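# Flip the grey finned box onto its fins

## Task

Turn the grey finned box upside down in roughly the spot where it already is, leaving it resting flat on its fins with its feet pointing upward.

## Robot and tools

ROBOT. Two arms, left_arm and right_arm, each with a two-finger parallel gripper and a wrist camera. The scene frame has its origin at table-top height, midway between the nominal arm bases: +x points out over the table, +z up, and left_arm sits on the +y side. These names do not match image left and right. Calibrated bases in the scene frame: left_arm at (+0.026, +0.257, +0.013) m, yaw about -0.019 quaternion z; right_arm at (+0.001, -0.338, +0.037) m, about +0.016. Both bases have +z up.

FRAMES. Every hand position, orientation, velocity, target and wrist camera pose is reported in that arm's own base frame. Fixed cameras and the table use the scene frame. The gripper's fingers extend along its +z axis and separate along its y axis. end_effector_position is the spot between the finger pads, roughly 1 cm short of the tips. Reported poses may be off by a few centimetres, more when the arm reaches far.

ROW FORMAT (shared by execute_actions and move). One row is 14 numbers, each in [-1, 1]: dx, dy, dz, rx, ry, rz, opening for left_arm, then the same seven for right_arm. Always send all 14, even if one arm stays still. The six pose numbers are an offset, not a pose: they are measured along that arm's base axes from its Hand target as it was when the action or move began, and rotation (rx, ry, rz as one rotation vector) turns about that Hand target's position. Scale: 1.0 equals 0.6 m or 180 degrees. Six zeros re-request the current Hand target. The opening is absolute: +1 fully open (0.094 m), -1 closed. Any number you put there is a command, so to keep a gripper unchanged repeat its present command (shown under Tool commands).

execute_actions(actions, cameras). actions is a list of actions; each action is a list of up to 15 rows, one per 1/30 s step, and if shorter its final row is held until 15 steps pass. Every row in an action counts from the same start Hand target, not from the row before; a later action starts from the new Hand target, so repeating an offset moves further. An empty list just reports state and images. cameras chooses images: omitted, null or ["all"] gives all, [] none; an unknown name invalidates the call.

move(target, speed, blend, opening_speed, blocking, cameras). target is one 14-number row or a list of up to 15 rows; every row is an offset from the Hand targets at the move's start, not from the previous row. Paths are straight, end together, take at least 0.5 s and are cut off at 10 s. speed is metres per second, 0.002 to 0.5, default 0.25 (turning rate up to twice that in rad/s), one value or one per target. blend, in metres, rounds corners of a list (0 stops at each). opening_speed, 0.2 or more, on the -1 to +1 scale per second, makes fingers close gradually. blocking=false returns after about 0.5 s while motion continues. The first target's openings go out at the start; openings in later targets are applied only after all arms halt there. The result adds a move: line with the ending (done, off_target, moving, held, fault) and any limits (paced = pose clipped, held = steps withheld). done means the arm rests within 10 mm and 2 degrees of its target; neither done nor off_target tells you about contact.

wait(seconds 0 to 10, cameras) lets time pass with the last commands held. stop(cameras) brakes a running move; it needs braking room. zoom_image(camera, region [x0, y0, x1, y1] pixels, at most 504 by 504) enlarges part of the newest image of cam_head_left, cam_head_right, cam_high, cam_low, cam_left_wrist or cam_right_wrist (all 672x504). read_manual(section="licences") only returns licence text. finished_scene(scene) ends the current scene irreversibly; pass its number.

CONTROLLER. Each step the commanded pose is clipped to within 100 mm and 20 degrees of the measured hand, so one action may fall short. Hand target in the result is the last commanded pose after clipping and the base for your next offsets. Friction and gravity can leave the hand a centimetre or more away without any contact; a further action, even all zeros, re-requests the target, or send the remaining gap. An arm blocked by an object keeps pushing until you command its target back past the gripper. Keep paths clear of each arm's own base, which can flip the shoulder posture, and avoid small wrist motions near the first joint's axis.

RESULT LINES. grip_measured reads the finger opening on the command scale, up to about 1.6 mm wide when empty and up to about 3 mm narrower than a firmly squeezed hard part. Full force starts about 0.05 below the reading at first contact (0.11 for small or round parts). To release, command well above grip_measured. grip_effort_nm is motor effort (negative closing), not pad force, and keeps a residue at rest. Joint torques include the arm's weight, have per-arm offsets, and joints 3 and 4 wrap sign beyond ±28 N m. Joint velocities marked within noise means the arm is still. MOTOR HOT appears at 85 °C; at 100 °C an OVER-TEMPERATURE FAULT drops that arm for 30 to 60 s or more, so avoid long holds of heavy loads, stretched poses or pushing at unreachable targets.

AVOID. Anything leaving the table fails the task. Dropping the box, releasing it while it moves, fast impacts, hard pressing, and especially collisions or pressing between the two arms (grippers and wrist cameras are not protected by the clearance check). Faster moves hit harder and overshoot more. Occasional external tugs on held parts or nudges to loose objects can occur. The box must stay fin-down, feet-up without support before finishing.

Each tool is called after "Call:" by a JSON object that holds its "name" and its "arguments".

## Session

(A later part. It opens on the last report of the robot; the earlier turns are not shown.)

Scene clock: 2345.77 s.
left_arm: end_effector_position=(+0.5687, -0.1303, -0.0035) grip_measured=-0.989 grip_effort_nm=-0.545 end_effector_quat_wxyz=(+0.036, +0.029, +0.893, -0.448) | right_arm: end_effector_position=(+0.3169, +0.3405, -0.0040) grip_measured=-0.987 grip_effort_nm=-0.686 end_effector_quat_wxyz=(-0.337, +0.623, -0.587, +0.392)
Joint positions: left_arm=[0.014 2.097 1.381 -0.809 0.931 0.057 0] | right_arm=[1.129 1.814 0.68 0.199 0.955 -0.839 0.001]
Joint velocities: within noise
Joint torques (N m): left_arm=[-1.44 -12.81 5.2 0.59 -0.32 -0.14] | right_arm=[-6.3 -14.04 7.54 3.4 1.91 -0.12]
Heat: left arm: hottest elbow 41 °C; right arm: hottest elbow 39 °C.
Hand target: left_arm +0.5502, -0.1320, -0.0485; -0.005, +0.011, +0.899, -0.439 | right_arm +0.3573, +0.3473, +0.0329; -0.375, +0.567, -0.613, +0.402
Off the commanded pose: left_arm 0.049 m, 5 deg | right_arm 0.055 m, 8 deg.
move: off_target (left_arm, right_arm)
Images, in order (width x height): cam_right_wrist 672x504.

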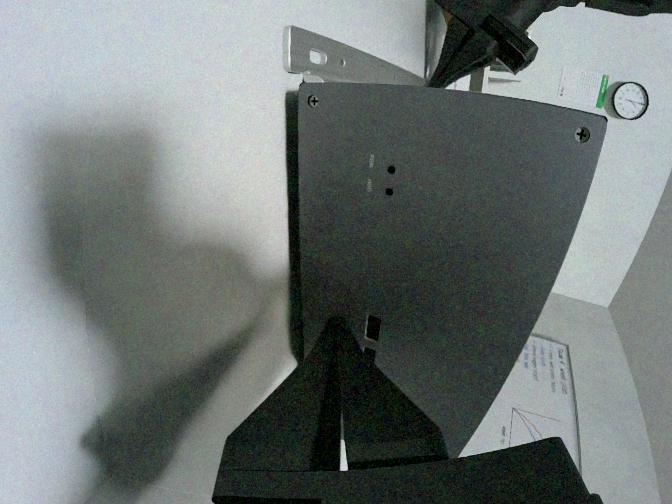

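Call:
{"name": "zoom_image", "arguments": {"camera": "cam_head_left", "region": [275, 205, 375, 330]}}

Call:
{"name": "execute_actions", "arguments": {"actions": [], "cameras": ["cam_high", "cam_low"]}}

This scene's latest camera images include none from cam_head_left. They are from: cam_right_wrist. cam_head_left's image comes with the result of a call that names it in "cameras".

Scene clock: 2419.80 s.
left_arm: end_effector_position=(+0.5687, -0.1303, -0.0035) grip_measured=-0.989 grip_effort_nm=-0.545 end_effector_quat_wxyz=(+0.036, +0.029, +0.893, -0.448) | right_arm: end_effector_position=(+0.3169, +0.3405, -0.0040) grip_measured=-0.987 grip_effort_nm=-0.681 end_effector_quat_wxyz=(-0.337, +0.623, -0.586, +0.392)
Joint positions: left_arm=[0.014 2.097 1.381 -0.809 0.931 0.057 0] | right_arm=[1.129 1.814 0.68 0.199 0.955 -0.84 0.001]
Joint velocities: within noise
Joint torques (N m): left_arm=[-1.32 -12.63 5.23 0.55 -0.3 -0.13] | right_arm=[-6.24 -14.15 7.41 3.69 1.94 -0.12]
Heat: left arm: hottest elbow 40 °C; right arm: hottest elbow 42 °C.
Hand target: left_arm +0.5502, -0.1320, -0.0485; -0.005, +0.011, +0.899, -0.439 | right_arm +0.3573, +0.3473, +0.0329; -0.375, +0.567, -0.613, +0.402
Tool commands: left_gripper/opening=-1.0 right_gripper/opening=-1.0
Off the commanded pose: left_arm 0.049 m, 5 deg | right_arm 0.055 m, 8 deg.
Images, in order (width x height): cam_high 672x504, cam_low 672x504.

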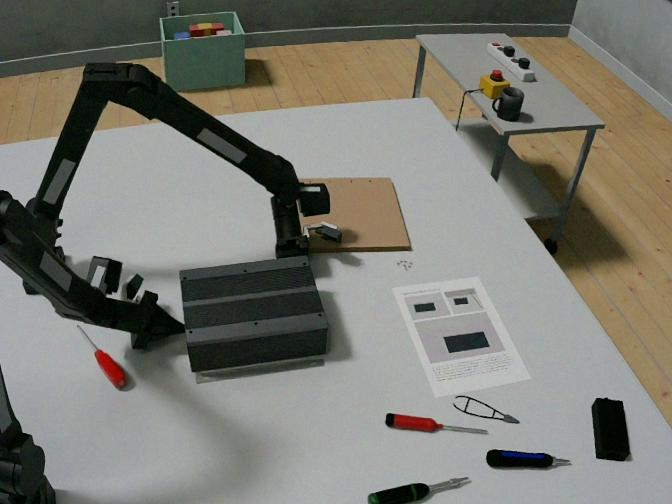

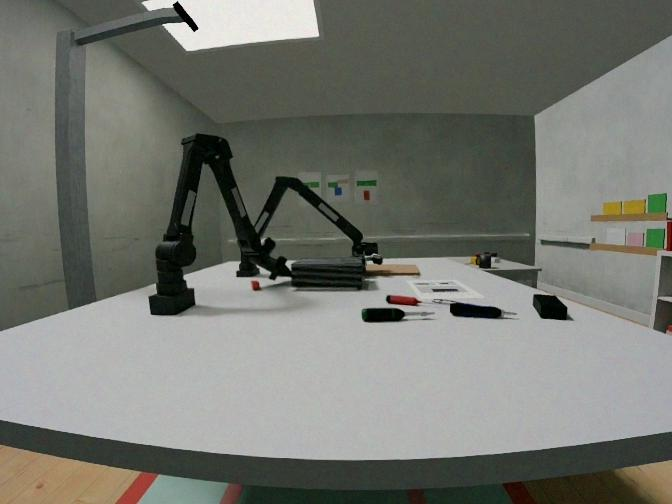

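Call:
{"name": "zoom_image", "arguments": {"camera": "cam_high", "region": [170, 240, 340, 390]}}

Scaled by 2.965.

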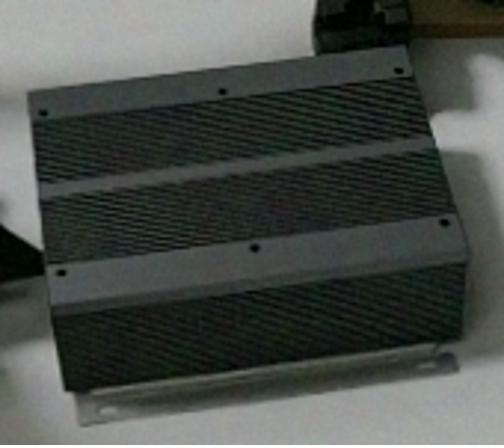

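Call:
{"name": "move", "arguments": {"target": [[0,0.0667,0.267,-0.144,0,0,-1, -0.1833,0,0,0,0,0,-1],[-0.1255,0.0667,0.1975,-0.144,0,0,-1, -0.1833,0,0,0,0,0,-1]], "speed": 0.12, "blend": 0.03, "cameras": ["cam_left_wrist", "cam_head_left"]}}

Scene clock: 2509.87 s.
left_arm: end_effector_position=(+0.4737, -0.0966, +0.0652) grip_measured=-0.990 grip_effort_nm=-0.540 end_effector_quat_wxyz=(-0.017, +0.004, +0.776, -0.631) | right_arm: end_effector_position=(+0.2506, +0.3381, +0.0255) grip_measured=-0.987 grip_effort_nm=-0.686 end_effector_quat_wxyz=(-0.364, +0.570, -0.612, +0.409)
Joint positions: left_arm=[0.149 2.078 1.284 -1.49 1.298 0.711 0] | right_arm=[1.312 1.726 0.68 -0.162 1.129 -0.419 0.001]
Joint velocities: within noise
Joint torques (N m): left_arm=[-0.03 -16.91 5.24 -0.06 0.48 0.09] | right_arm=[0.32 -11.52 5.11 0.83 0.67 0.15]
Heat: left arm: hottest elbow 40 °C; right arm: hottest elbow 41 °C.
Hand target: left_arm +0.4749, -0.0919, +0.0699; -0.003, +0.012, +0.777, -0.629 | right_arm +0.2472, +0.3474, +0.0330; -0.375, +0.567, -0.613, +0.402
Off the commanded pose: left_arm 0.007 m, 2 deg | right_arm 0.012 m, 1 deg.
move: off_target (right_arm)
Images, in order (width x height): cam_head_left 672x504, cam_left_wrist 672x504.

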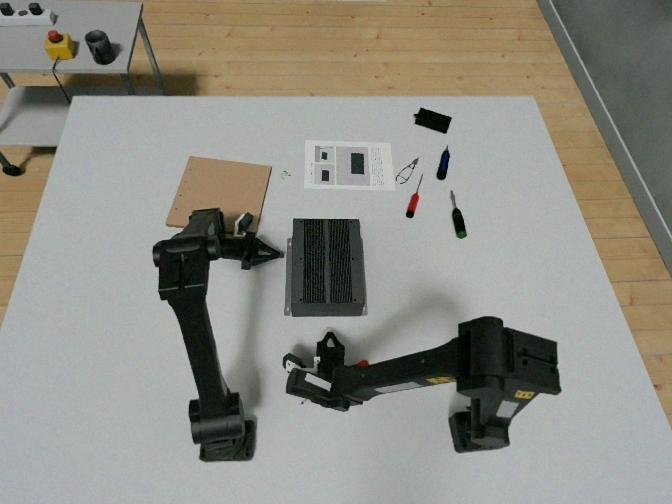

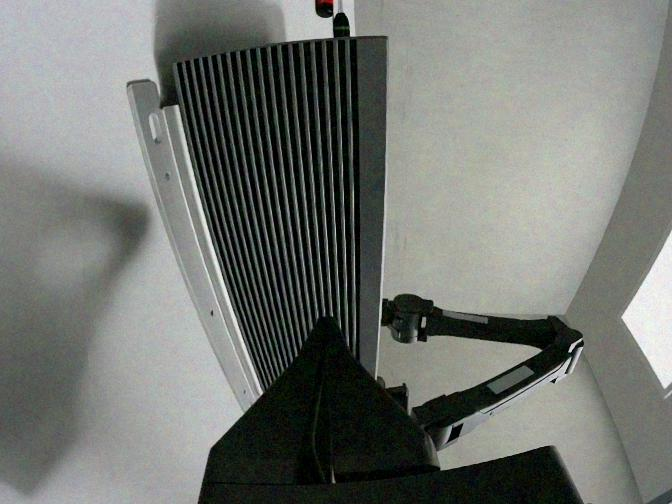

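Call:
{"name": "zoom_image", "arguments": {"camera": "cam_left_wrist", "region": [250, 240, 400, 350]}}

Scaled by 3.360 from the camera's 672x504 image, which has a finer 960x720 frame.

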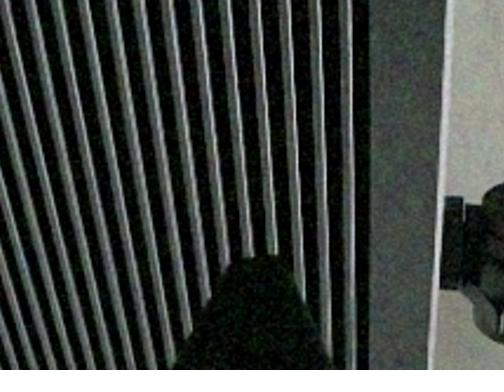

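Call:
{"name": "move", "arguments": {"target": [0,-0.097,-0.005,0.022,0,0,-1, 0,0,0,0,0,0,-1], "speed": 0.05, "cameras": ["cam_left_wrist"]}}

Scene clock: 2539.27 s.
left_arm: end_effector_position=(+0.4790, -0.1325, +0.0621) grip_measured=-0.990 grip_effort_nm=-0.545 end_effector_quat_wxyz=(+0.003, -0.002, +0.798, -0.602) | right_arm: end_effector_position=(+0.2506, +0.3381, +0.0256) grip_measured=-0.987 grip_effort_nm=-0.691 end_effector_quat_wxyz=(-0.365, +0.570, -0.612, +0.409)
Joint positions: left_arm=[0.07 1.959 1.159 -0.983 1.286 0.222 0] | right_arm=[1.312 1.726 0.68 -0.162 1.129 -0.419 0.001]
Joint velocities: within noise
Joint torques (N m): left_arm=[-4.07 -15.79 5.71 0.83 0.74 -0.23] | right_arm=[0.09 -11.58 5.2 0.95 0.7 0.16]
Heat: left arm: hottest shoulder 41 °C; right arm: hottest elbow 40 °C.
Hand target: left_arm +0.4750, -0.1501, +0.0670; -0.003, +0.012, +0.799, -0.602 | right_arm +0.2472, +0.3474, +0.0331; -0.375, +0.567, -0.613, +0.402
Off the commanded pose: left_arm 0.019 m, 2 deg | right_arm 0.012 m, 2 deg.
move: off_target (left_arm, right_arm)
Images, in order (width x height): cam_left_wrist 672x504.

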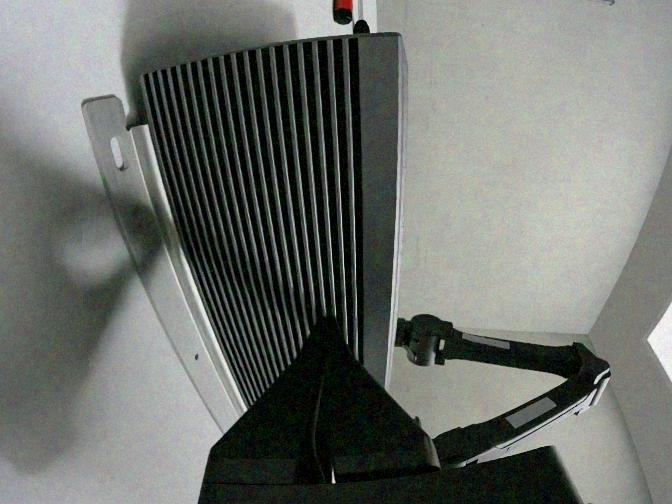

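Call:
{"name": "move", "arguments": {"target": [0,-0.01,0.067,0,0,0,-1, 0,0,0,0,0,0,-1], "speed": 0.05, "cameras": ["cam_left_wrist"]}}

Scene clock: 2546.90 s.
left_arm: end_effector_position=(+0.4723, -0.1564, +0.1007) grip_measured=-0.990 grip_effort_nm=-0.540 end_effector_quat_wxyz=(-0.004, +0.015, +0.799, -0.601) | right_arm: end_effector_position=(+0.2506, +0.3381, +0.0256) grip_measured=-0.987 grip_effort_nm=-0.686 end_effector_quat_wxyz=(-0.365, +0.570, -0.612, +0.409)
Joint positions: left_arm=[0.019 1.873 1.158 -1.009 1.287 0.17 0] | right_arm=[1.312 1.726 0.68 -0.162 1.129 -0.419 0.001]
Joint velocities: within noise
Joint torques (N m): left_arm=[-0.62 -14.97 7.23 0.21 0.79 -0.26] | right_arm=[0.62 -10.75 5.38 0.91 0.7 0.12]
Heat: left arm: hottest shoulder 41 °C; right arm: hottest elbow 39 °C.
Hand target: left_arm +0.4750, -0.1561, +0.1071; -0.003, +0.012, +0.799, -0.602 | right_arm +0.2472, +0.3474, +0.0331; -0.375, +0.567, -0.613, +0.402
Off the commanded pose: left_arm 0.007 m, 0 deg | right_arm 0.012 m, 2 deg.
move: off_target (right_arm)
Images, in order (width x height): cam_left_wrist 672x504.

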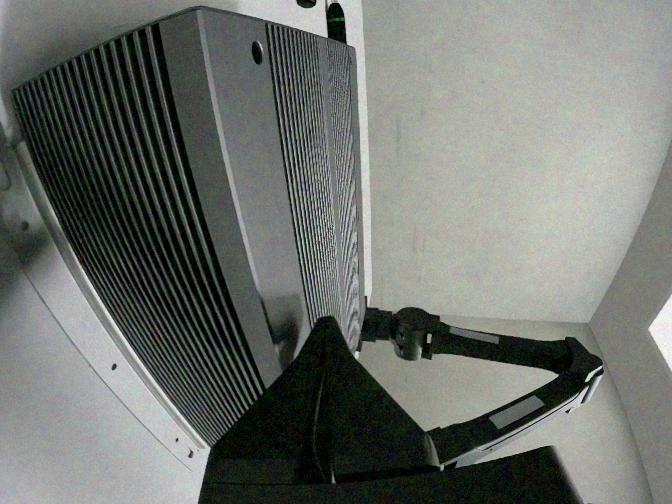

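Call:
{"name": "move", "arguments": {"target": [0,0.1,0.0,0,0,0,-1, 0.02,0.0,0.02,-0.0043,-0.0576,0,1], "speed": 0.1, "cameras": ["cam_head_left", "cam_right_wrist"]}}

Call:
{"name": "zoom_image", "arguments": {"camera": "cam_head_left", "region": [270, 205, 380, 335]}}

Scene clock: 2647.10 s.
left_arm: end_effector_position=(+0.4647, -0.1004, +0.1111) grip_measured=-0.990 grip_effort_nm=-0.540 end_effector_quat_wxyz=(-0.005, +0.011, +0.798, -0.602) | right_arm: end_effector_position=(+0.2623, +0.3451, +0.0481) grip_measured=+0.999 grip_effort_nm=0.071 end_effector_quat_wxyz=(+0.424, -0.527, +0.579, -0.455)
Joint positions: left_arm=[0.139 1.914 1.229 -1.396 1.251 0.537 0] | right_arm=[1.312 1.761 0.641 0.198 1.284 -0.658 0.094]
Joint velocities: within noise
Joint torques (N m): left_arm=[-0.32 -12.28 8.91 -0.58 0.53 0.02] | right_arm=[-0.03 -9.29 4.11 2.02 0.62 -0.09]
Heat: left arm: hottest shoulder 40 °C; right arm: hottest elbow 38 °C.
Hand target: left_arm +0.4750, -0.0962, +0.1072; -0.003, +0.012, +0.799, -0.602 | right_arm +0.2593, +0.3472, +0.0449; +0.425, -0.531, +0.574, -0.456
Off the commanded pose: left_arm 0.012 m, 0 deg | right_arm 0.005 m, 1 deg.
move: off_target (left_arm)
Images, in order (width x height): cam_head_left 672x504, cam_right_wrist 672x504.

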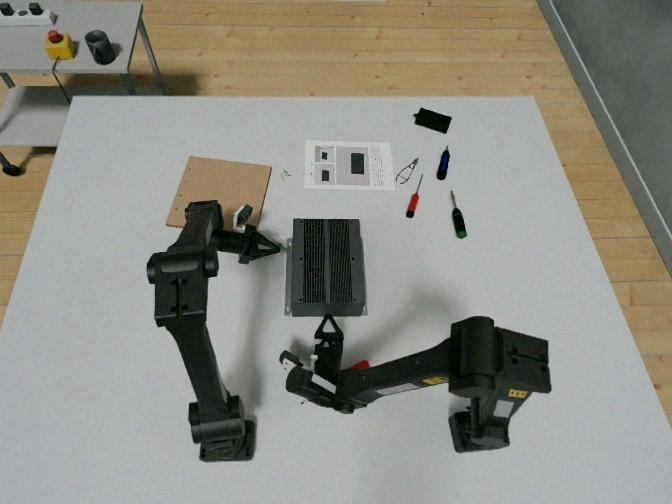

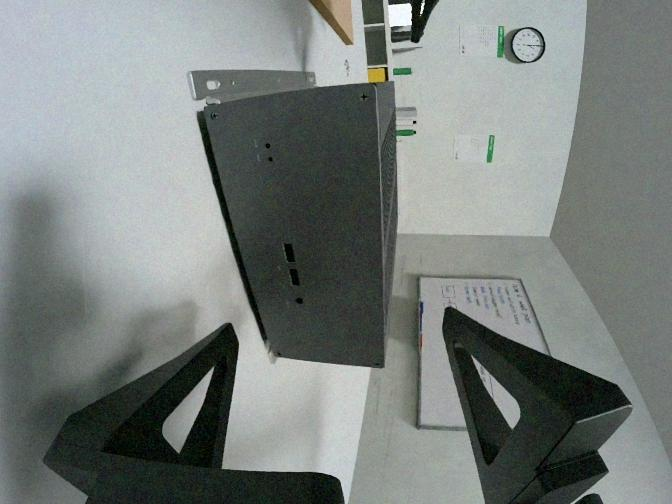

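Scaled by 3.877.

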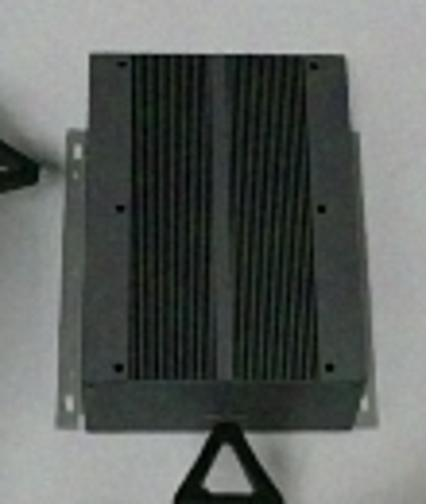

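Call:
{"name": "move", "arguments": {"target": [0,0,0.0,0,0,0,-1, 0.0,0.0,-0.052,0,0,0.014,1], "speed": 0.06, "cameras": ["cam_right_wrist"]}}

Scene clock: 2663.20 s.
left_arm: end_effector_position=(+0.4646, -0.1004, +0.1111) grip_measured=-0.990 grip_effort_nm=-0.545 end_effector_quat_wxyz=(-0.005, +0.011, +0.798, -0.602) | right_arm: end_effector_position=(+0.2613, +0.3466, +0.0180) grip_measured=+0.999 grip_effort_nm=0.071 end_effector_quat_wxyz=(-0.436, +0.538, -0.566, +0.447)
Joint positions: left_arm=[0.139 1.914 1.229 -1.397 1.251 0.538 0] | right_arm=[1.312 1.866 0.606 0.458 1.258 -0.781 0.094]
Joint velocities: within noise
Joint torques (N m): left_arm=[-0.21 -12.34 8.91 -0.55 0.53 0.02] | right_arm=[-0.5 -10.05 2.73 2 0.32 -0.06]
Heat: left arm: hottest elbow 43 °C; right arm: hottest elbow 37 °C.
Hand target: left_arm +0.4750, -0.0962, +0.1072; -0.003, +0.012, +0.799, -0.602 | right_arm +0.2593, +0.3472, +0.0138; -0.435, +0.544, -0.562, +0.447
Off the commanded pose: left_arm 0.012 m, 0 deg | right_arm 0.005 m, 1 deg.
move: off_target (left_arm)
Images, in order (width x height): cam_right_wrist 672x504.

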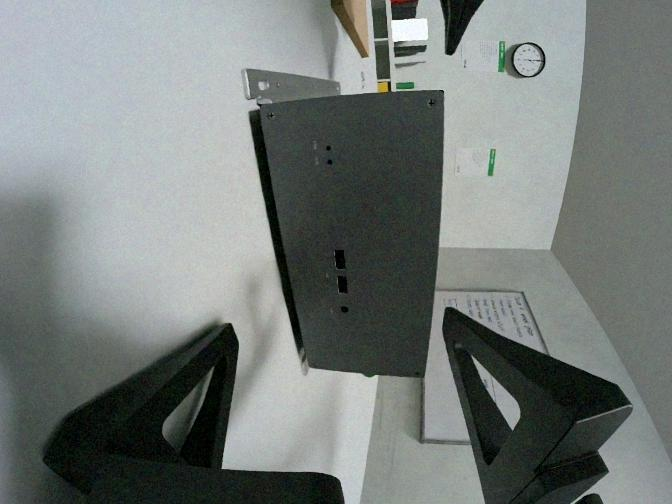

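Call:
{"name": "move", "arguments": {"target": [0,0,0.0,0,0,0,-1, 0.065,0.0,-0.008,0,0,0,1], "speed": 0.05, "cameras": ["cam_right_wrist"]}}

Scene clock: 2671.33 s.
left_arm: end_effector_position=(+0.4646, -0.1004, +0.1109) grip_measured=-0.990 grip_effort_nm=-0.540 end_effector_quat_wxyz=(-0.005, +0.011, +0.798, -0.602) | right_arm: end_effector_position=(+0.2911, +0.3497, +0.0184) grip_measured=+0.999 grip_effort_nm=0.066 end_effector_quat_wxyz=(-0.442, +0.543, -0.559, +0.443)
Joint positions: left_arm=[0.139 1.914 1.229 -1.397 1.25 0.539 0] | right_arm=[1.236 1.905 0.606 0.687 1.186 -0.981 0.094]
Joint velocities: within noise
Joint torques (N m): left_arm=[-0.26 -12.28 8.9 -0.57 0.53 0.03] | right_arm=[-2.26 -8.88 3.59 1.98 0.01 0.05]
Heat: left arm: hottest elbow 44 °C; right arm: hottest elbow 37 °C.
Hand target: left_arm +0.4750, -0.0962, +0.1071; -0.003, +0.012, +0.799, -0.602 | right_arm +0.2982, +0.3472, +0.0089; -0.435, +0.544, -0.562, +0.447
Off the commanded pose: left_arm 0.012 m, 0 deg | right_arm 0.012 m, 1 deg.
move: off_target (left_arm, right_arm)
Images, in order (width x height): cam_right_wrist 672x504.

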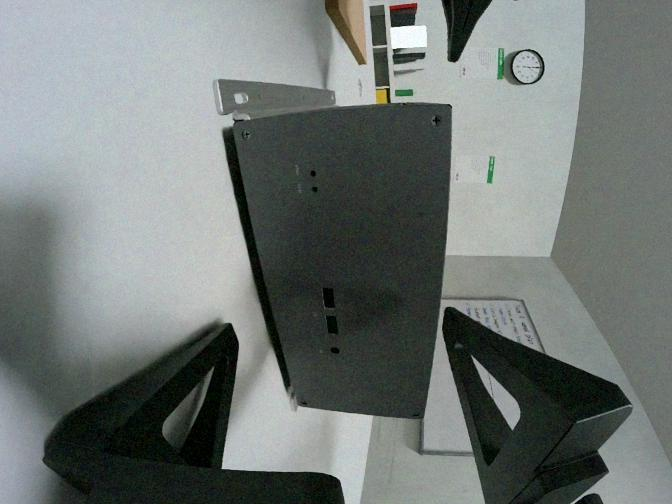

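Call:
{"name": "move", "arguments": {"target": [0,0,0.0,0,0,0,-1, 0.03,0.0,-0.004,0.0003,0.0035,0,1], "speed": 0.04, "cameras": ["cam_right_wrist"]}}

Call:
{"name": "zoom_image", "arguments": {"camera": "cam_right_wrist", "region": [200, 270, 480, 450]}}

Scene clock: 2679.07 s.
left_arm: end_effector_position=(+0.4646, -0.1004, +0.1109) grip_measured=-0.990 grip_effort_nm=-0.545 end_effector_quat_wxyz=(-0.005, +0.011, +0.798, -0.602) | right_arm: end_effector_position=(+0.3065, +0.3495, +0.0180) grip_measured=+0.999 grip_effort_nm=0.061 end_effector_quat_wxyz=(-0.442, +0.544, -0.562, +0.440)
Joint positions: left_arm=[0.139 1.914 1.229 -1.397 1.25 0.539 0] | right_arm=[1.196 1.913 0.616 0.722 1.148 -1.019 0.094]
Joint velocities: within noise
Joint torques (N m): left_arm=[-0.26 -12.28 8.9 -0.53 0.53 0.02] | right_arm=[-2.2 -8.59 4.04 2.04 -0.25 0.02]
Heat: left arm: hottest elbow 44 °C; right arm: hottest elbow 36 °C.
Hand target: left_arm +0.4750, -0.0962, +0.1071; -0.003, +0.012, +0.799, -0.602 | right_arm +0.3163, +0.3474, +0.0066; -0.432, +0.546, -0.564, +0.443
Off the commanded pose: left_arm 0.012 m, 0 deg | right_arm 0.015 m, 1 deg.
move: off_target (left_arm, right_arm)
Images, in order (width x height): cam_right_wrist 672x504.

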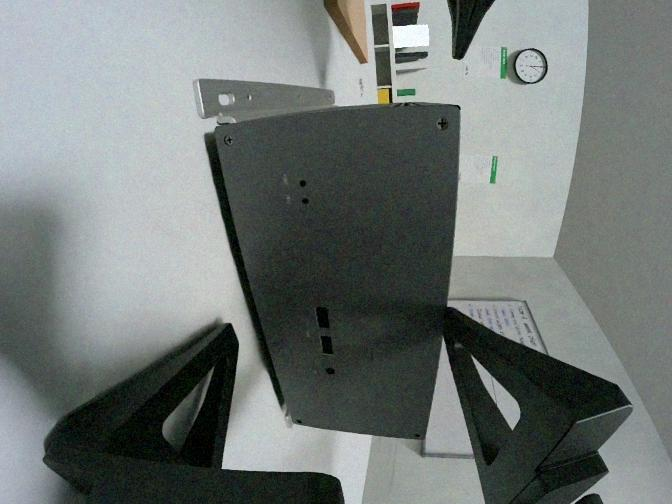

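Scaled by 1.800 from the camera's 672x504 image, which has a finer 960x720 frame.

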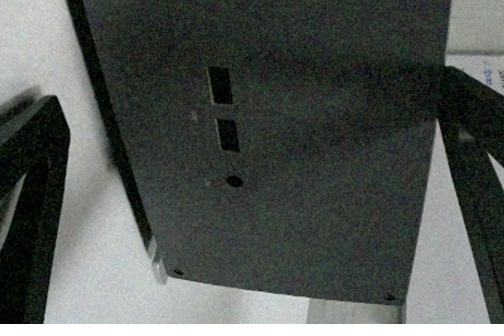

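Call:
{"name": "move", "arguments": {"target": [0,0,0.0,0,0,0,-1, 0.02,0.0,0.0,0,0,0,1], "speed": 0.04, "cameras": ["cam_right_wrist", "cam_head_left"]}}

Call:
{"name": "zoom_image", "arguments": {"camera": "cam_right_wrist", "region": [200, 270, 480, 450]}}

Call:
{"name": "zoom_image", "arguments": {"camera": "cam_head_left", "region": [270, 205, 380, 335]}}

Scene clock: 2689.23 s.
left_arm: end_effector_position=(+0.4646, -0.1004, +0.1109) grip_measured=-0.990 grip_effort_nm=-0.545 end_effector_quat_wxyz=(-0.005, +0.011, +0.798, -0.602) | right_arm: end_effector_position=(+0.3076, +0.3501, +0.0184) grip_measured=+0.999 grip_effort_nm=0.066 end_effector_quat_wxyz=(-0.443, +0.545, -0.558, +0.441)
Joint positions: left_arm=[0.139 1.914 1.229 -1.397 1.25 0.539 0] | right_arm=[1.194 1.918 0.615 0.745 1.145 -1.04 0.094]
Joint velocities: within noise
Joint torques (N m): left_arm=[-0.32 -12.4 8.92 -0.55 0.52 0.03] | right_arm=[-4.54 -7.82 4.92 2.21 -1.08 -0.12]
Heat: left arm: hottest elbow 45 °C; right arm: hottest elbow 36 °C.
Hand target: left_arm +0.4750, -0.0962, +0.1071; -0.003, +0.012, +0.799, -0.602 | right_arm +0.3283, +0.3473, +0.0066; -0.432, +0.546, -0.564, +0.443
Off the commanded pose: left_arm 0.012 m, 0 deg | right_arm 0.024 m, 1 deg.
move: off_target (left_arm, right_arm)
Images, in order (width x height): cam_head_left 672x504, cam_right_wrist 672x504.

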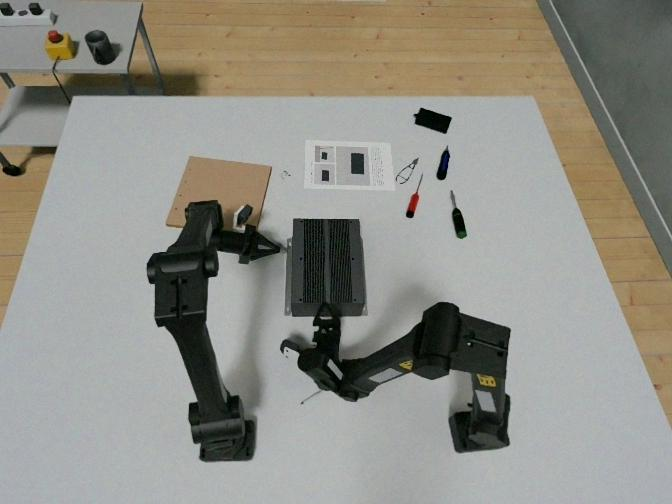

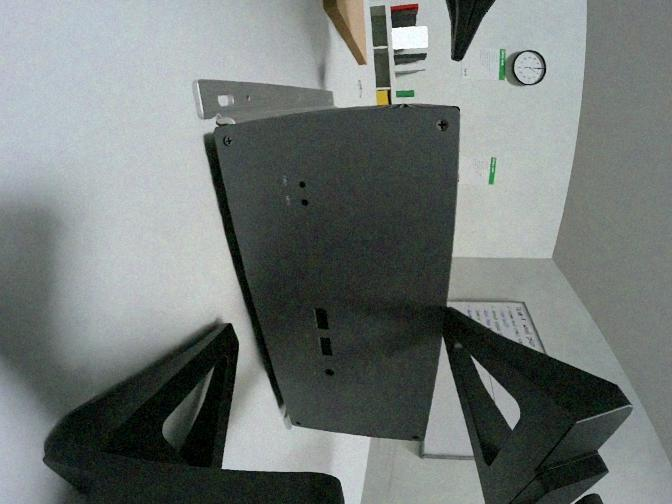

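Scaled by 1.800 from the camera's 672x504 image, which has a finer 960x720 frame.

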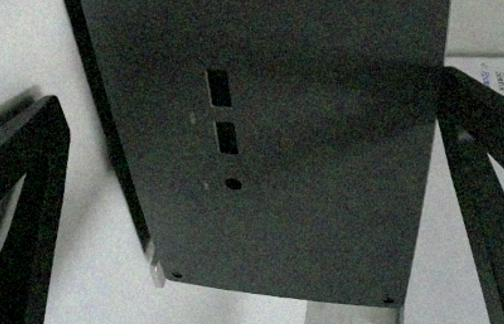

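Scaled by 3.877.

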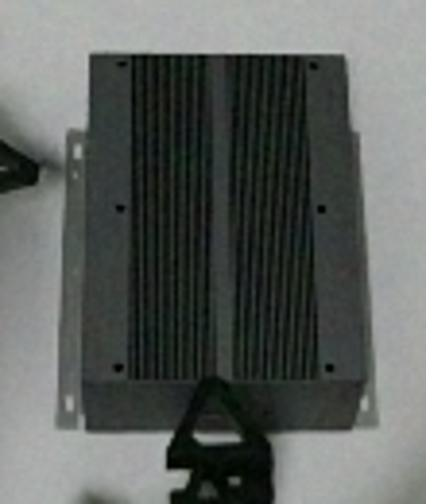

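Call:
{"name": "zoom_image", "arguments": {"camera": "cam_right_wrist", "region": [180, 60, 280, 150]}}

Scaled by 5.040 from the camera's 672x504 image, which has a finer 960x720 frame.

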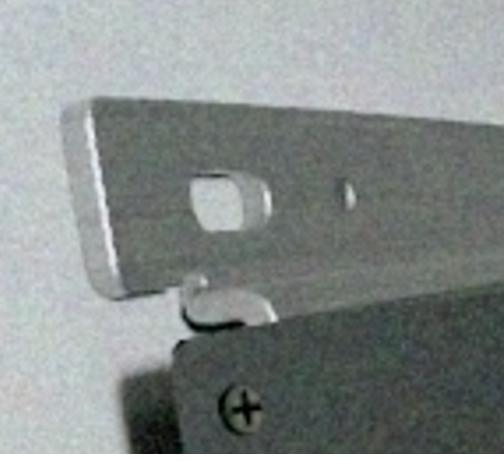

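Call:
{"name": "move", "arguments": {"target": [[0,0,0,0,0,0,-1, -0.12,0,0.05,0,0,0,1],[0,0,0,0,0,0,-1, -0.12,0,0.05,0.0073,0.0969,0,-1],[0,0,0,0,0,0,-1, -0.09,0,-0.07,0.0073,0.0969,0,-1]], "speed": [0.12,0.12,0.07], "cameras": ["cam_right_wrist"]}}

Scene clock: 2824.97 s.
left_arm: end_effector_position=(+0.4646, -0.1004, +0.1109) grip_measured=-0.990 grip_effort_nm=-0.540 end_effector_quat_wxyz=(-0.005, +0.011, +0.798, -0.602) | right_arm: end_effector_position=(+0.2663, +0.3429, -0.0297) grip_measured=-0.987 grip_effort_nm=-0.711 end_effector_quat_wxyz=(-0.348, +0.607, -0.622, +0.351)
Joint positions: left_arm=[0.139 1.914 1.229 -1.397 1.25 0.539 0] | right_arm=[1.241 1.838 0.653 0.092 0.958 -0.557 0.001]
Joint velocities: within noise
Joint torques (N m): left_arm=[-0.32 -12.34 8.91 -0.59 0.52 0.03] | right_arm=[-1.61 -9.05 5.16 1.91 0.12 0.04]
Heat: left arm: hottest elbow 46 °C; right arm: hottest elbow 36 °C.
Hand target: left_arm +0.4750, -0.0962, +0.1071; -0.003, +0.012, +0.799, -0.602 | right_arm +0.2743, +0.3474, -0.0353; -0.348, +0.602, -0.628, +0.349
Off the commanded pose: left_arm 0.012 m, 0 deg | right_arm 0.011 m, 1 deg.
move: off_target (left_arm, right_arm); target 2's new opening was sent with right_arm's hand 0.018 m and 3 deg from that target
Images, in order (width x height): cam_right_wrist 672x504.

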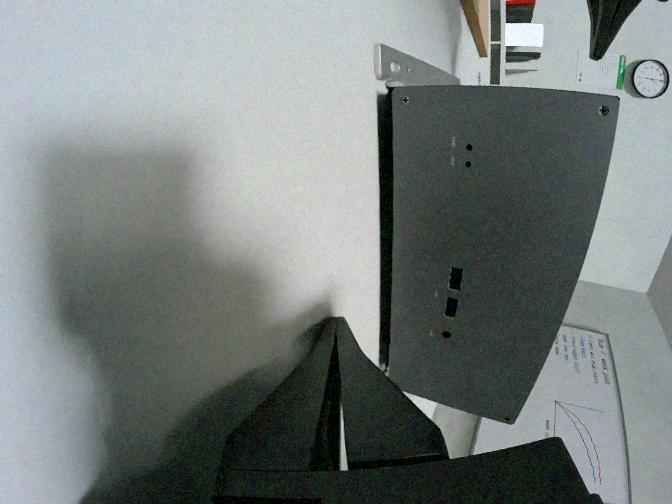

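Call:
{"name": "move", "arguments": {"target": [0,0,0,0,0,0,-1, 0.125,0,-0.006,0,0,0,-1], "speed": 0.06, "cameras": ["cam_right_wrist"]}}

Scene clock: 2830.17 s.
left_arm: end_effector_position=(+0.4646, -0.1004, +0.1109) grip_measured=-0.990 grip_effort_nm=-0.540 end_effector_quat_wxyz=(-0.005, +0.011, +0.798, -0.602) | right_arm: end_effector_position=(+0.3210, +0.3509, -0.0307) grip_measured=-0.987 grip_effort_nm=-0.711 end_effector_quat_wxyz=(-0.349, +0.623, -0.611, +0.343)
Joint positions: left_arm=[0.139 1.914 1.229 -1.397 1.25 0.539 0] | right_arm=[1.108 1.875 0.693 0.26 0.857 -0.786 0.001]
Joint velocities: within noise
Joint torques (N m): left_arm=[-0.32 -12.28 8.9 -0.54 0.53 0.02] | right_arm=[-5.83 -7.88 6.48 2.69 0.24 -0.01]
Heat: left arm: hottest elbow 46 °C; right arm: hottest elbow 36 °C.
Hand target: left_arm +0.4750, -0.0962, +0.1071; -0.003, +0.012, +0.799, -0.602 | right_arm +0.3493, +0.3473, -0.0391; -0.348, +0.602, -0.628, +0.349
Off the commanded pose: left_arm 0.012 m, 0 deg | right_arm 0.030 m, 3 deg.
move: off_target (left_arm, right_arm)
Images, in order (width x height): cam_right_wrist 672x504.

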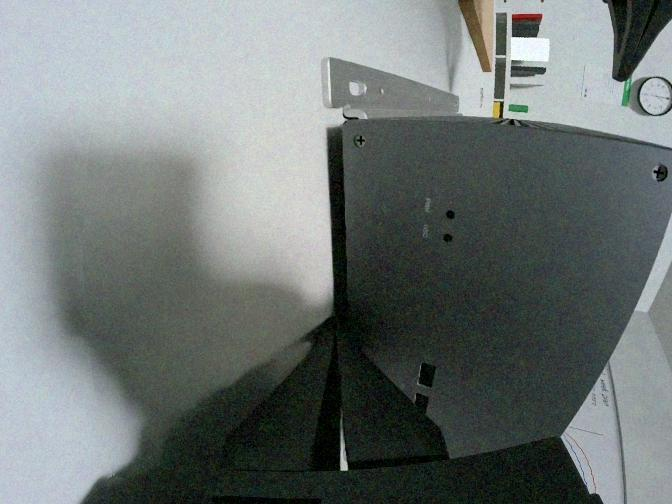

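Call:
{"name": "move", "arguments": {"target": [0,0,0,0,0,0,-1, 0,0,0,0,0,0,-0.85], "opening_speed": 0.2, "cameras": ["cam_right_wrist"]}}

Scene clock: 2837.80 s.
left_arm: end_effector_position=(+0.4646, -0.1004, +0.1109) grip_measured=-0.990 grip_effort_nm=-0.540 end_effector_quat_wxyz=(-0.005, +0.011, +0.798, -0.602) | right_arm: end_effector_position=(+0.3224, +0.3515, -0.0292) grip_measured=-0.859 grip_effort_nm=0.408 end_effector_quat_wxyz=(-0.354, +0.617, -0.612, +0.345)
Joint positions: left_arm=[0.139 1.914 1.229 -1.397 1.25 0.539 0] | right_arm=[1.108 1.877 0.693 0.276 0.867 -0.786 0.007]
Joint velocities: within noise
Joint torques (N m): left_arm=[-0.26 -12.34 8.91 -0.55 0.53 0.02] | right_arm=[-4.84 -8.82 6.17 2.14 -0.21 0.02]
Heat: left arm: hottest elbow 46 °C; right arm: hottest elbow 36 °C.
Hand target: left_arm +0.4750, -0.0962, +0.1071; -0.003, +0.012, +0.799, -0.602 | right_arm +0.3493, +0.3473, -0.0390; -0.348, +0.602, -0.628, +0.349
Off the commanded pose: left_arm 0.012 m, 0 deg | right_arm 0.029 m, 3 deg.
move: off_target (left_arm, right_arm)
Images, in order (width x height): cam_right_wrist 672x504.

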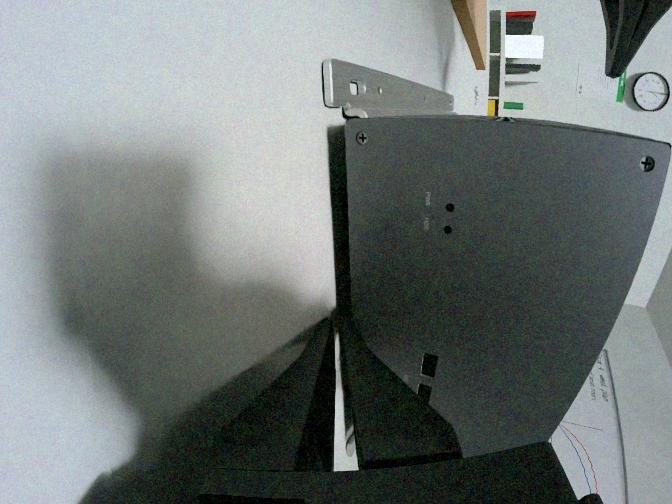

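Call:
{"name": "move", "arguments": {"target": [0,0,0,0,0,0,-1, 0,0,0.005,0,0,0,-0.65], "opening_speed": 0.2, "cameras": ["cam_right_wrist","cam_head_left"]}}

Call:
{"name": "zoom_image", "arguments": {"camera": "cam_right_wrist", "region": [280, 270, 400, 370]}}

Scene clock: 2849.03 s.
left_arm: end_effector_position=(+0.4646, -0.1004, +0.1109) grip_measured=-0.990 grip_effort_nm=-0.540 end_effector_quat_wxyz=(-0.005, +0.011, +0.798, -0.602) | right_arm: end_effector_position=(+0.3246, +0.3527, -0.0251) grip_measured=-0.657 grip_effort_nm=0.335 end_effector_quat_wxyz=(-0.359, +0.613, -0.614, +0.345)
Joint positions: left_arm=[0.139 1.914 1.229 -1.397 1.25 0.539 0] | right_arm=[1.105 1.871 0.695 0.279 0.87 -0.786 0.016]
Joint velocities: within noise
Joint torques (N m): left_arm=[-0.38 -12.45 8.94 -0.59 0.53 0.03] | right_arm=[-4.78 -8.53 6.26 1.72 -0.32 0]
Heat: left arm: hottest elbow 46 °C; right arm: hottest elbow 36 °C.
Hand target: left_arm +0.4750, -0.0962, +0.1071; -0.003, +0.012, +0.799, -0.602 | right_arm +0.3493, +0.3473, -0.0359; -0.348, +0.602, -0.628, +0.349
Off the commanded pose: left_arm 0.012 m, 0 deg | right_arm 0.028 m, 2 deg.
move: off_target (left_arm, right_arm)
Images, in order (width x height): cam_head_left 672x504, cam_right_wrist 672x504.

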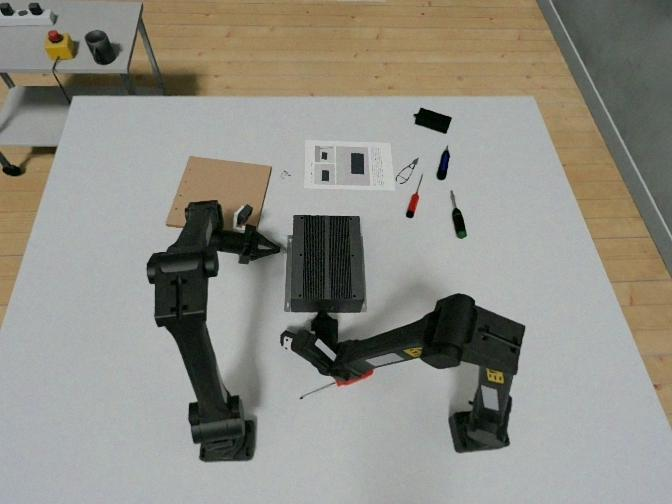

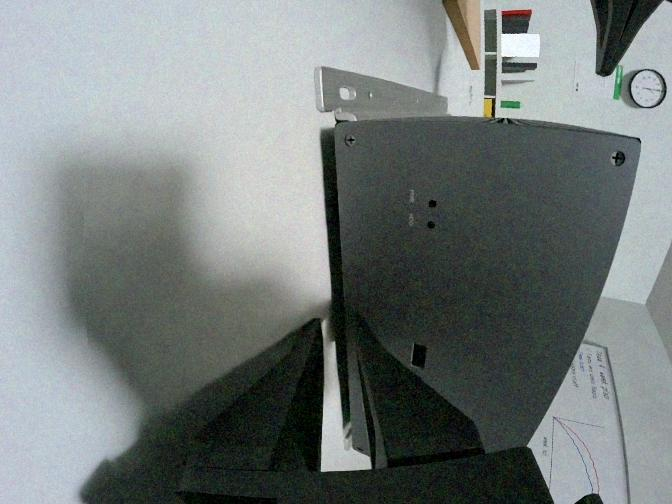

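Scaled by 4.200 from the camera's 672x504 image, which has a finer 960x720 frame.

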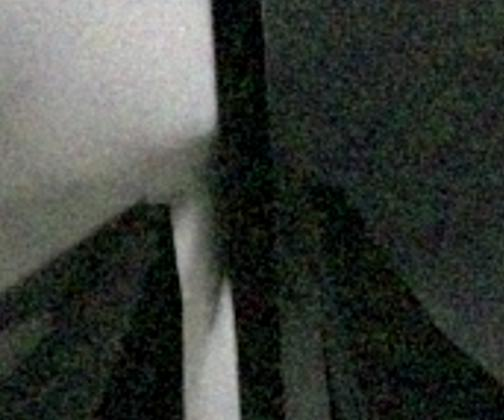

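Call:
{"name": "move", "arguments": {"target": [[0,0,0,0,0,0,-1, -0.12,0,0.02,0,0,0,-0.65],[0,0,0,0,0,0,-1, -0.13,0,0.11,-0.0075,-0.0991,0,1],[0,0,0,0,0,0,-1, -0.12,0,0.075,-0.0075,-0.0991,0,1]], "speed": [0.12,0.12,0.07], "cameras": ["cam_right_wrist"]}}

Scene clock: 2899.37 s.
left_arm: end_effector_position=(+0.4646, -0.1004, +0.1109) grip_measured=-0.990 grip_effort_nm=-0.540 end_effector_quat_wxyz=(-0.005, +0.011, +0.798, -0.602) | right_arm: end_effector_position=(+0.2770, +0.3464, +0.0178) grip_measured=+0.999 grip_effort_nm=0.066 end_effector_quat_wxyz=(-0.435, +0.542, -0.563, +0.448)
Joint positions: left_arm=[0.139 1.914 1.229 -1.397 1.25 0.539 0] | right_arm=[1.271 1.884 0.603 0.574 1.226 -0.889 0.094]
Joint velocities: within noise
Joint torques (N m): left_arm=[-0.15 -12.22 8.94 -0.55 0.52 0.03] | right_arm=[-1.38 -8.88 3.36 2.02 -0.01 0.11]
Heat: left arm: hottest elbow 46 °C; right arm: hottest elbow 37 °C.
Hand target: left_arm +0.4750, -0.0962, +0.1071; -0.003, +0.012, +0.799, -0.602 | right_arm +0.2773, +0.3474, +0.0090; -0.434, +0.545, -0.563, +0.445
Off the commanded pose: left_arm 0.012 m, 0 deg | right_arm 0.009 m, 0 deg.
move: off_target (left_arm)
Images, in order (width x height): cam_right_wrist 672x504.

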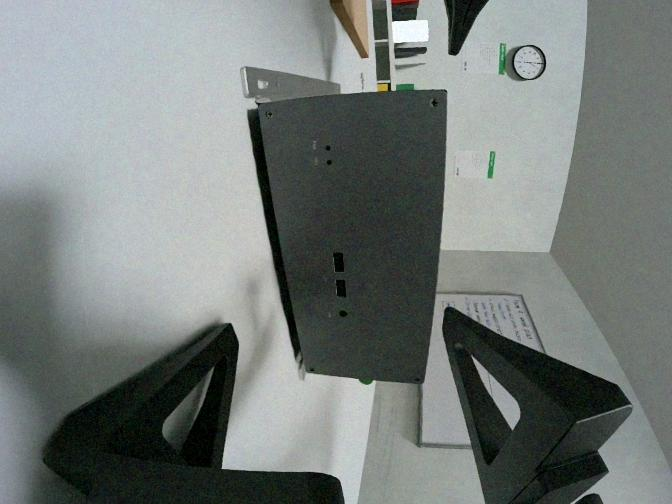

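Call:
{"name": "move", "arguments": {"target": [0,0,0,0,0,0,-1, 0.1,0,0.0,-0.0003,-0.004,0,1], "speed": 0.05, "cameras": ["cam_right_wrist"]}}

Call:
{"name": "zoom_image", "arguments": {"camera": "cam_right_wrist", "region": [200, 270, 480, 450]}}

Scene clock: 2906.97 s.
left_arm: end_effector_position=(+0.4646, -0.1004, +0.1109) grip_measured=-0.990 grip_effort_nm=-0.540 end_effector_quat_wxyz=(-0.005, +0.011, +0.798, -0.602) | right_arm: end_effector_position=(+0.3297, +0.3494, +0.0192) grip_measured=+0.999 grip_effort_nm=0.071 end_effector_quat_wxyz=(-0.444, +0.542, -0.557, +0.446)
Joint positions: left_arm=[0.139 1.914 1.229 -1.397 1.25 0.539 0] | right_arm=[1.142 1.943 0.635 0.823 1.111 -1.117 0.094]
Joint velocities: within noise
Joint torques (N m): left_arm=[-0.44 -12.34 8.91 -0.55 0.53 0.03] | right_arm=[-2.49 -9.29 3.82 2 -0.1 0.05]
Heat: left arm: hottest elbow 46 °C; right arm: hottest elbow 37 °C.
Hand target: left_arm +0.4750, -0.0962, +0.1071; -0.003, +0.012, +0.799, -0.602 | right_arm +0.3373, +0.3473, +0.0089; -0.437, +0.542, -0.560, +0.449
Off the commanded pose: left_arm 0.012 m, 0 deg | right_arm 0.013 m, 1 deg.
move: off_target (left_arm, right_arm)
Images, in order (width x height): cam_right_wrist 672x504.

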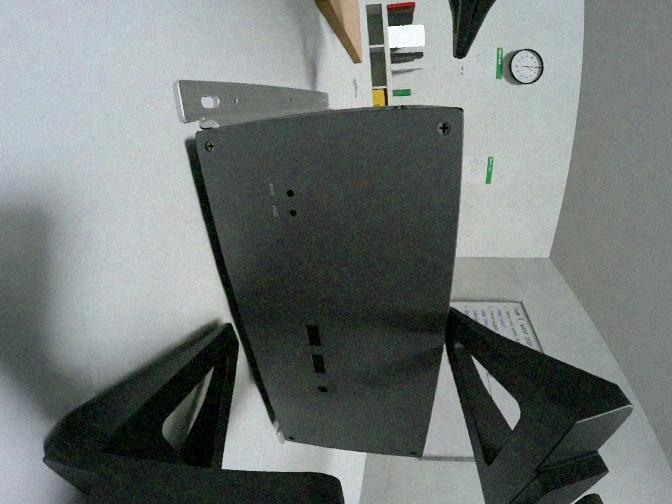

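Scaled by 1.800 from the camera's 672x504 image, which has a finer 960x720 frame.

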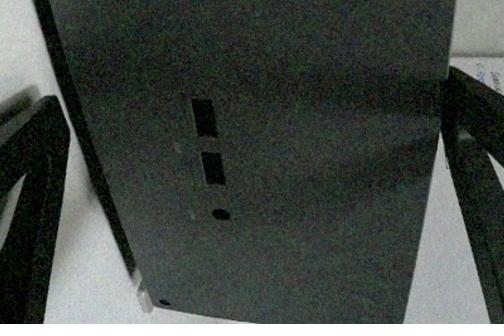

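Call:
{"name": "move", "arguments": {"target": [0,0,0,0,0,0,-1, 0.035,0,-0.01,0,0,0,1], "speed": 0.04, "cameras": ["cam_right_wrist"]}}

Call:
{"name": "zoom_image", "arguments": {"camera": "cam_right_wrist", "region": [200, 270, 340, 410]}}

Scene clock: 2914.17 s.
left_arm: end_effector_position=(+0.4646, -0.1004, +0.1109) grip_measured=-0.990 grip_effort_nm=-0.540 end_effector_quat_wxyz=(-0.005, +0.011, +0.798, -0.602) | right_arm: end_effector_position=(+0.3409, +0.3526, +0.0192) grip_measured=+0.999 grip_effort_nm=0.071 end_effector_quat_wxyz=(-0.446, +0.548, -0.549, +0.447)
Joint positions: left_arm=[0.139 1.914 1.229 -1.397 1.25 0.539 0] | right_arm=[1.117 1.959 0.647 0.87 1.077 -1.175 0.094]
Joint velocities: within noise
Joint torques (N m): left_arm=[-0.21 -12.4 8.94 -0.54 0.53 0.01] | right_arm=[-3.78 -7.59 4.89 2.15 -0.42 0.23]
Heat: left arm: hottest elbow 46 °C; right arm: hottest elbow 36 °C.
Hand target: left_arm +0.4750, -0.0962, +0.1071; -0.003, +0.012, +0.799, -0.602 | right_arm +0.3583, +0.3473, +0.0030; -0.437, +0.542, -0.560, +0.449
Off the commanded pose: left_arm 0.012 m, 0 deg | right_arm 0.024 m, 2 deg.
move: off_target (left_arm, right_arm)
Images, in order (width x height): cam_right_wrist 672x504.

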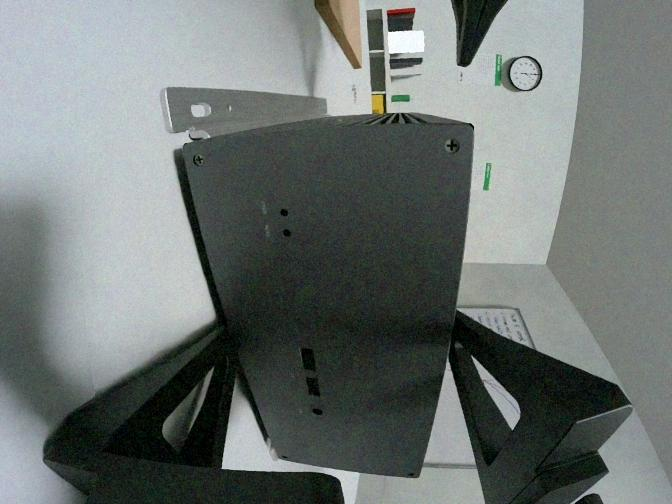

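Scaled by 3.600 from the camera's 672x504 image, which has a finer 960x720 frame.

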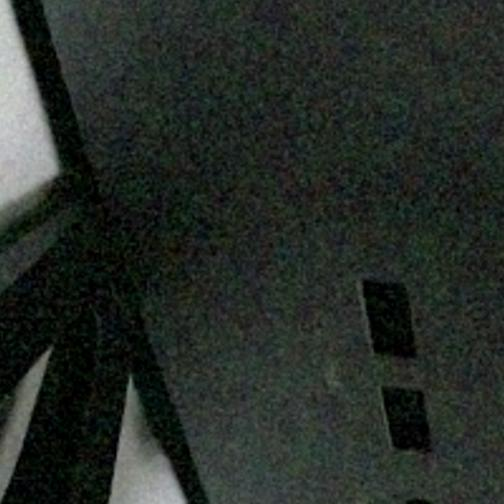

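Call:
{"name": "execute_actions", "arguments": {"actions": [], "cameras": ["cam_head_left", "cam_right_wrist"]}}

Call:
{"name": "zoom_image", "arguments": {"camera": "cam_head_left", "region": [270, 205, 380, 335]}}

Scene clock: 2920.60 s.
left_arm: end_effector_position=(+0.4646, -0.1004, +0.1109) grip_measured=-0.990 grip_effort_nm=-0.540 end_effector_quat_wxyz=(-0.005, +0.011, +0.798, -0.602) | right_arm: end_effector_position=(+0.3410, +0.3526, +0.0192) grip_measured=+0.999 grip_effort_nm=0.071 end_effector_quat_wxyz=(-0.446, +0.548, -0.549, +0.447)
Joint positions: left_arm=[0.139 1.914 1.229 -1.397 1.25 0.539 0] | right_arm=[1.117 1.959 0.647 0.87 1.077 -1.175 0.094]
Joint velocities: within noise
Joint torques (N m): left_arm=[-0.32 -12.28 8.88 -0.57 0.54 0.03] | right_arm=[-4.37 -7.65 4.64 2.32 -0.43 0.2]
Heat: left arm: hottest elbow 47 °C; right arm: hottest elbow 36 °C.
Hand target: left_arm +0.4750, -0.0962, +0.1071; -0.003, +0.012, +0.799, -0.602 | right_arm +0.3583, +0.3473, +0.0030; -0.438, +0.542, -0.560, +0.449
Tool commands: left_gripper/opening=-1.0 right_gripper/opening=+1.0
Off the commanded pose: left_arm 0.012 m, 0 deg | right_arm 0.024 m, 2 deg.
Images, in order (width x height): cam_head_left 672x504, cam_right_wrist 672x504.

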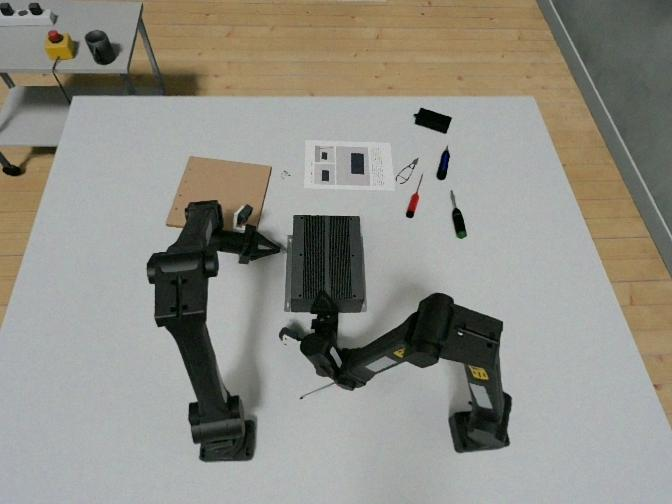

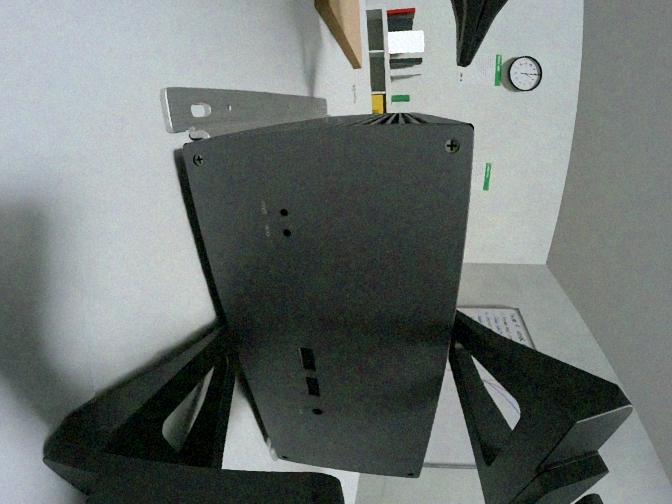

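Scaled by 3.877.

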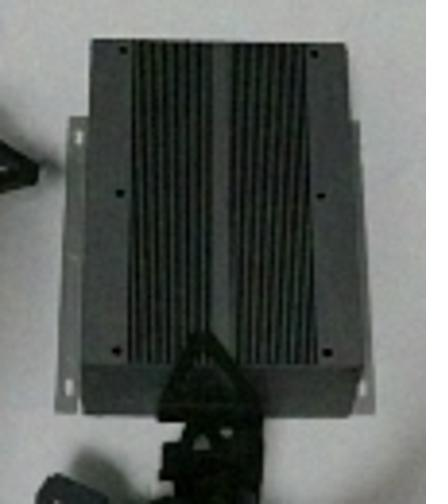

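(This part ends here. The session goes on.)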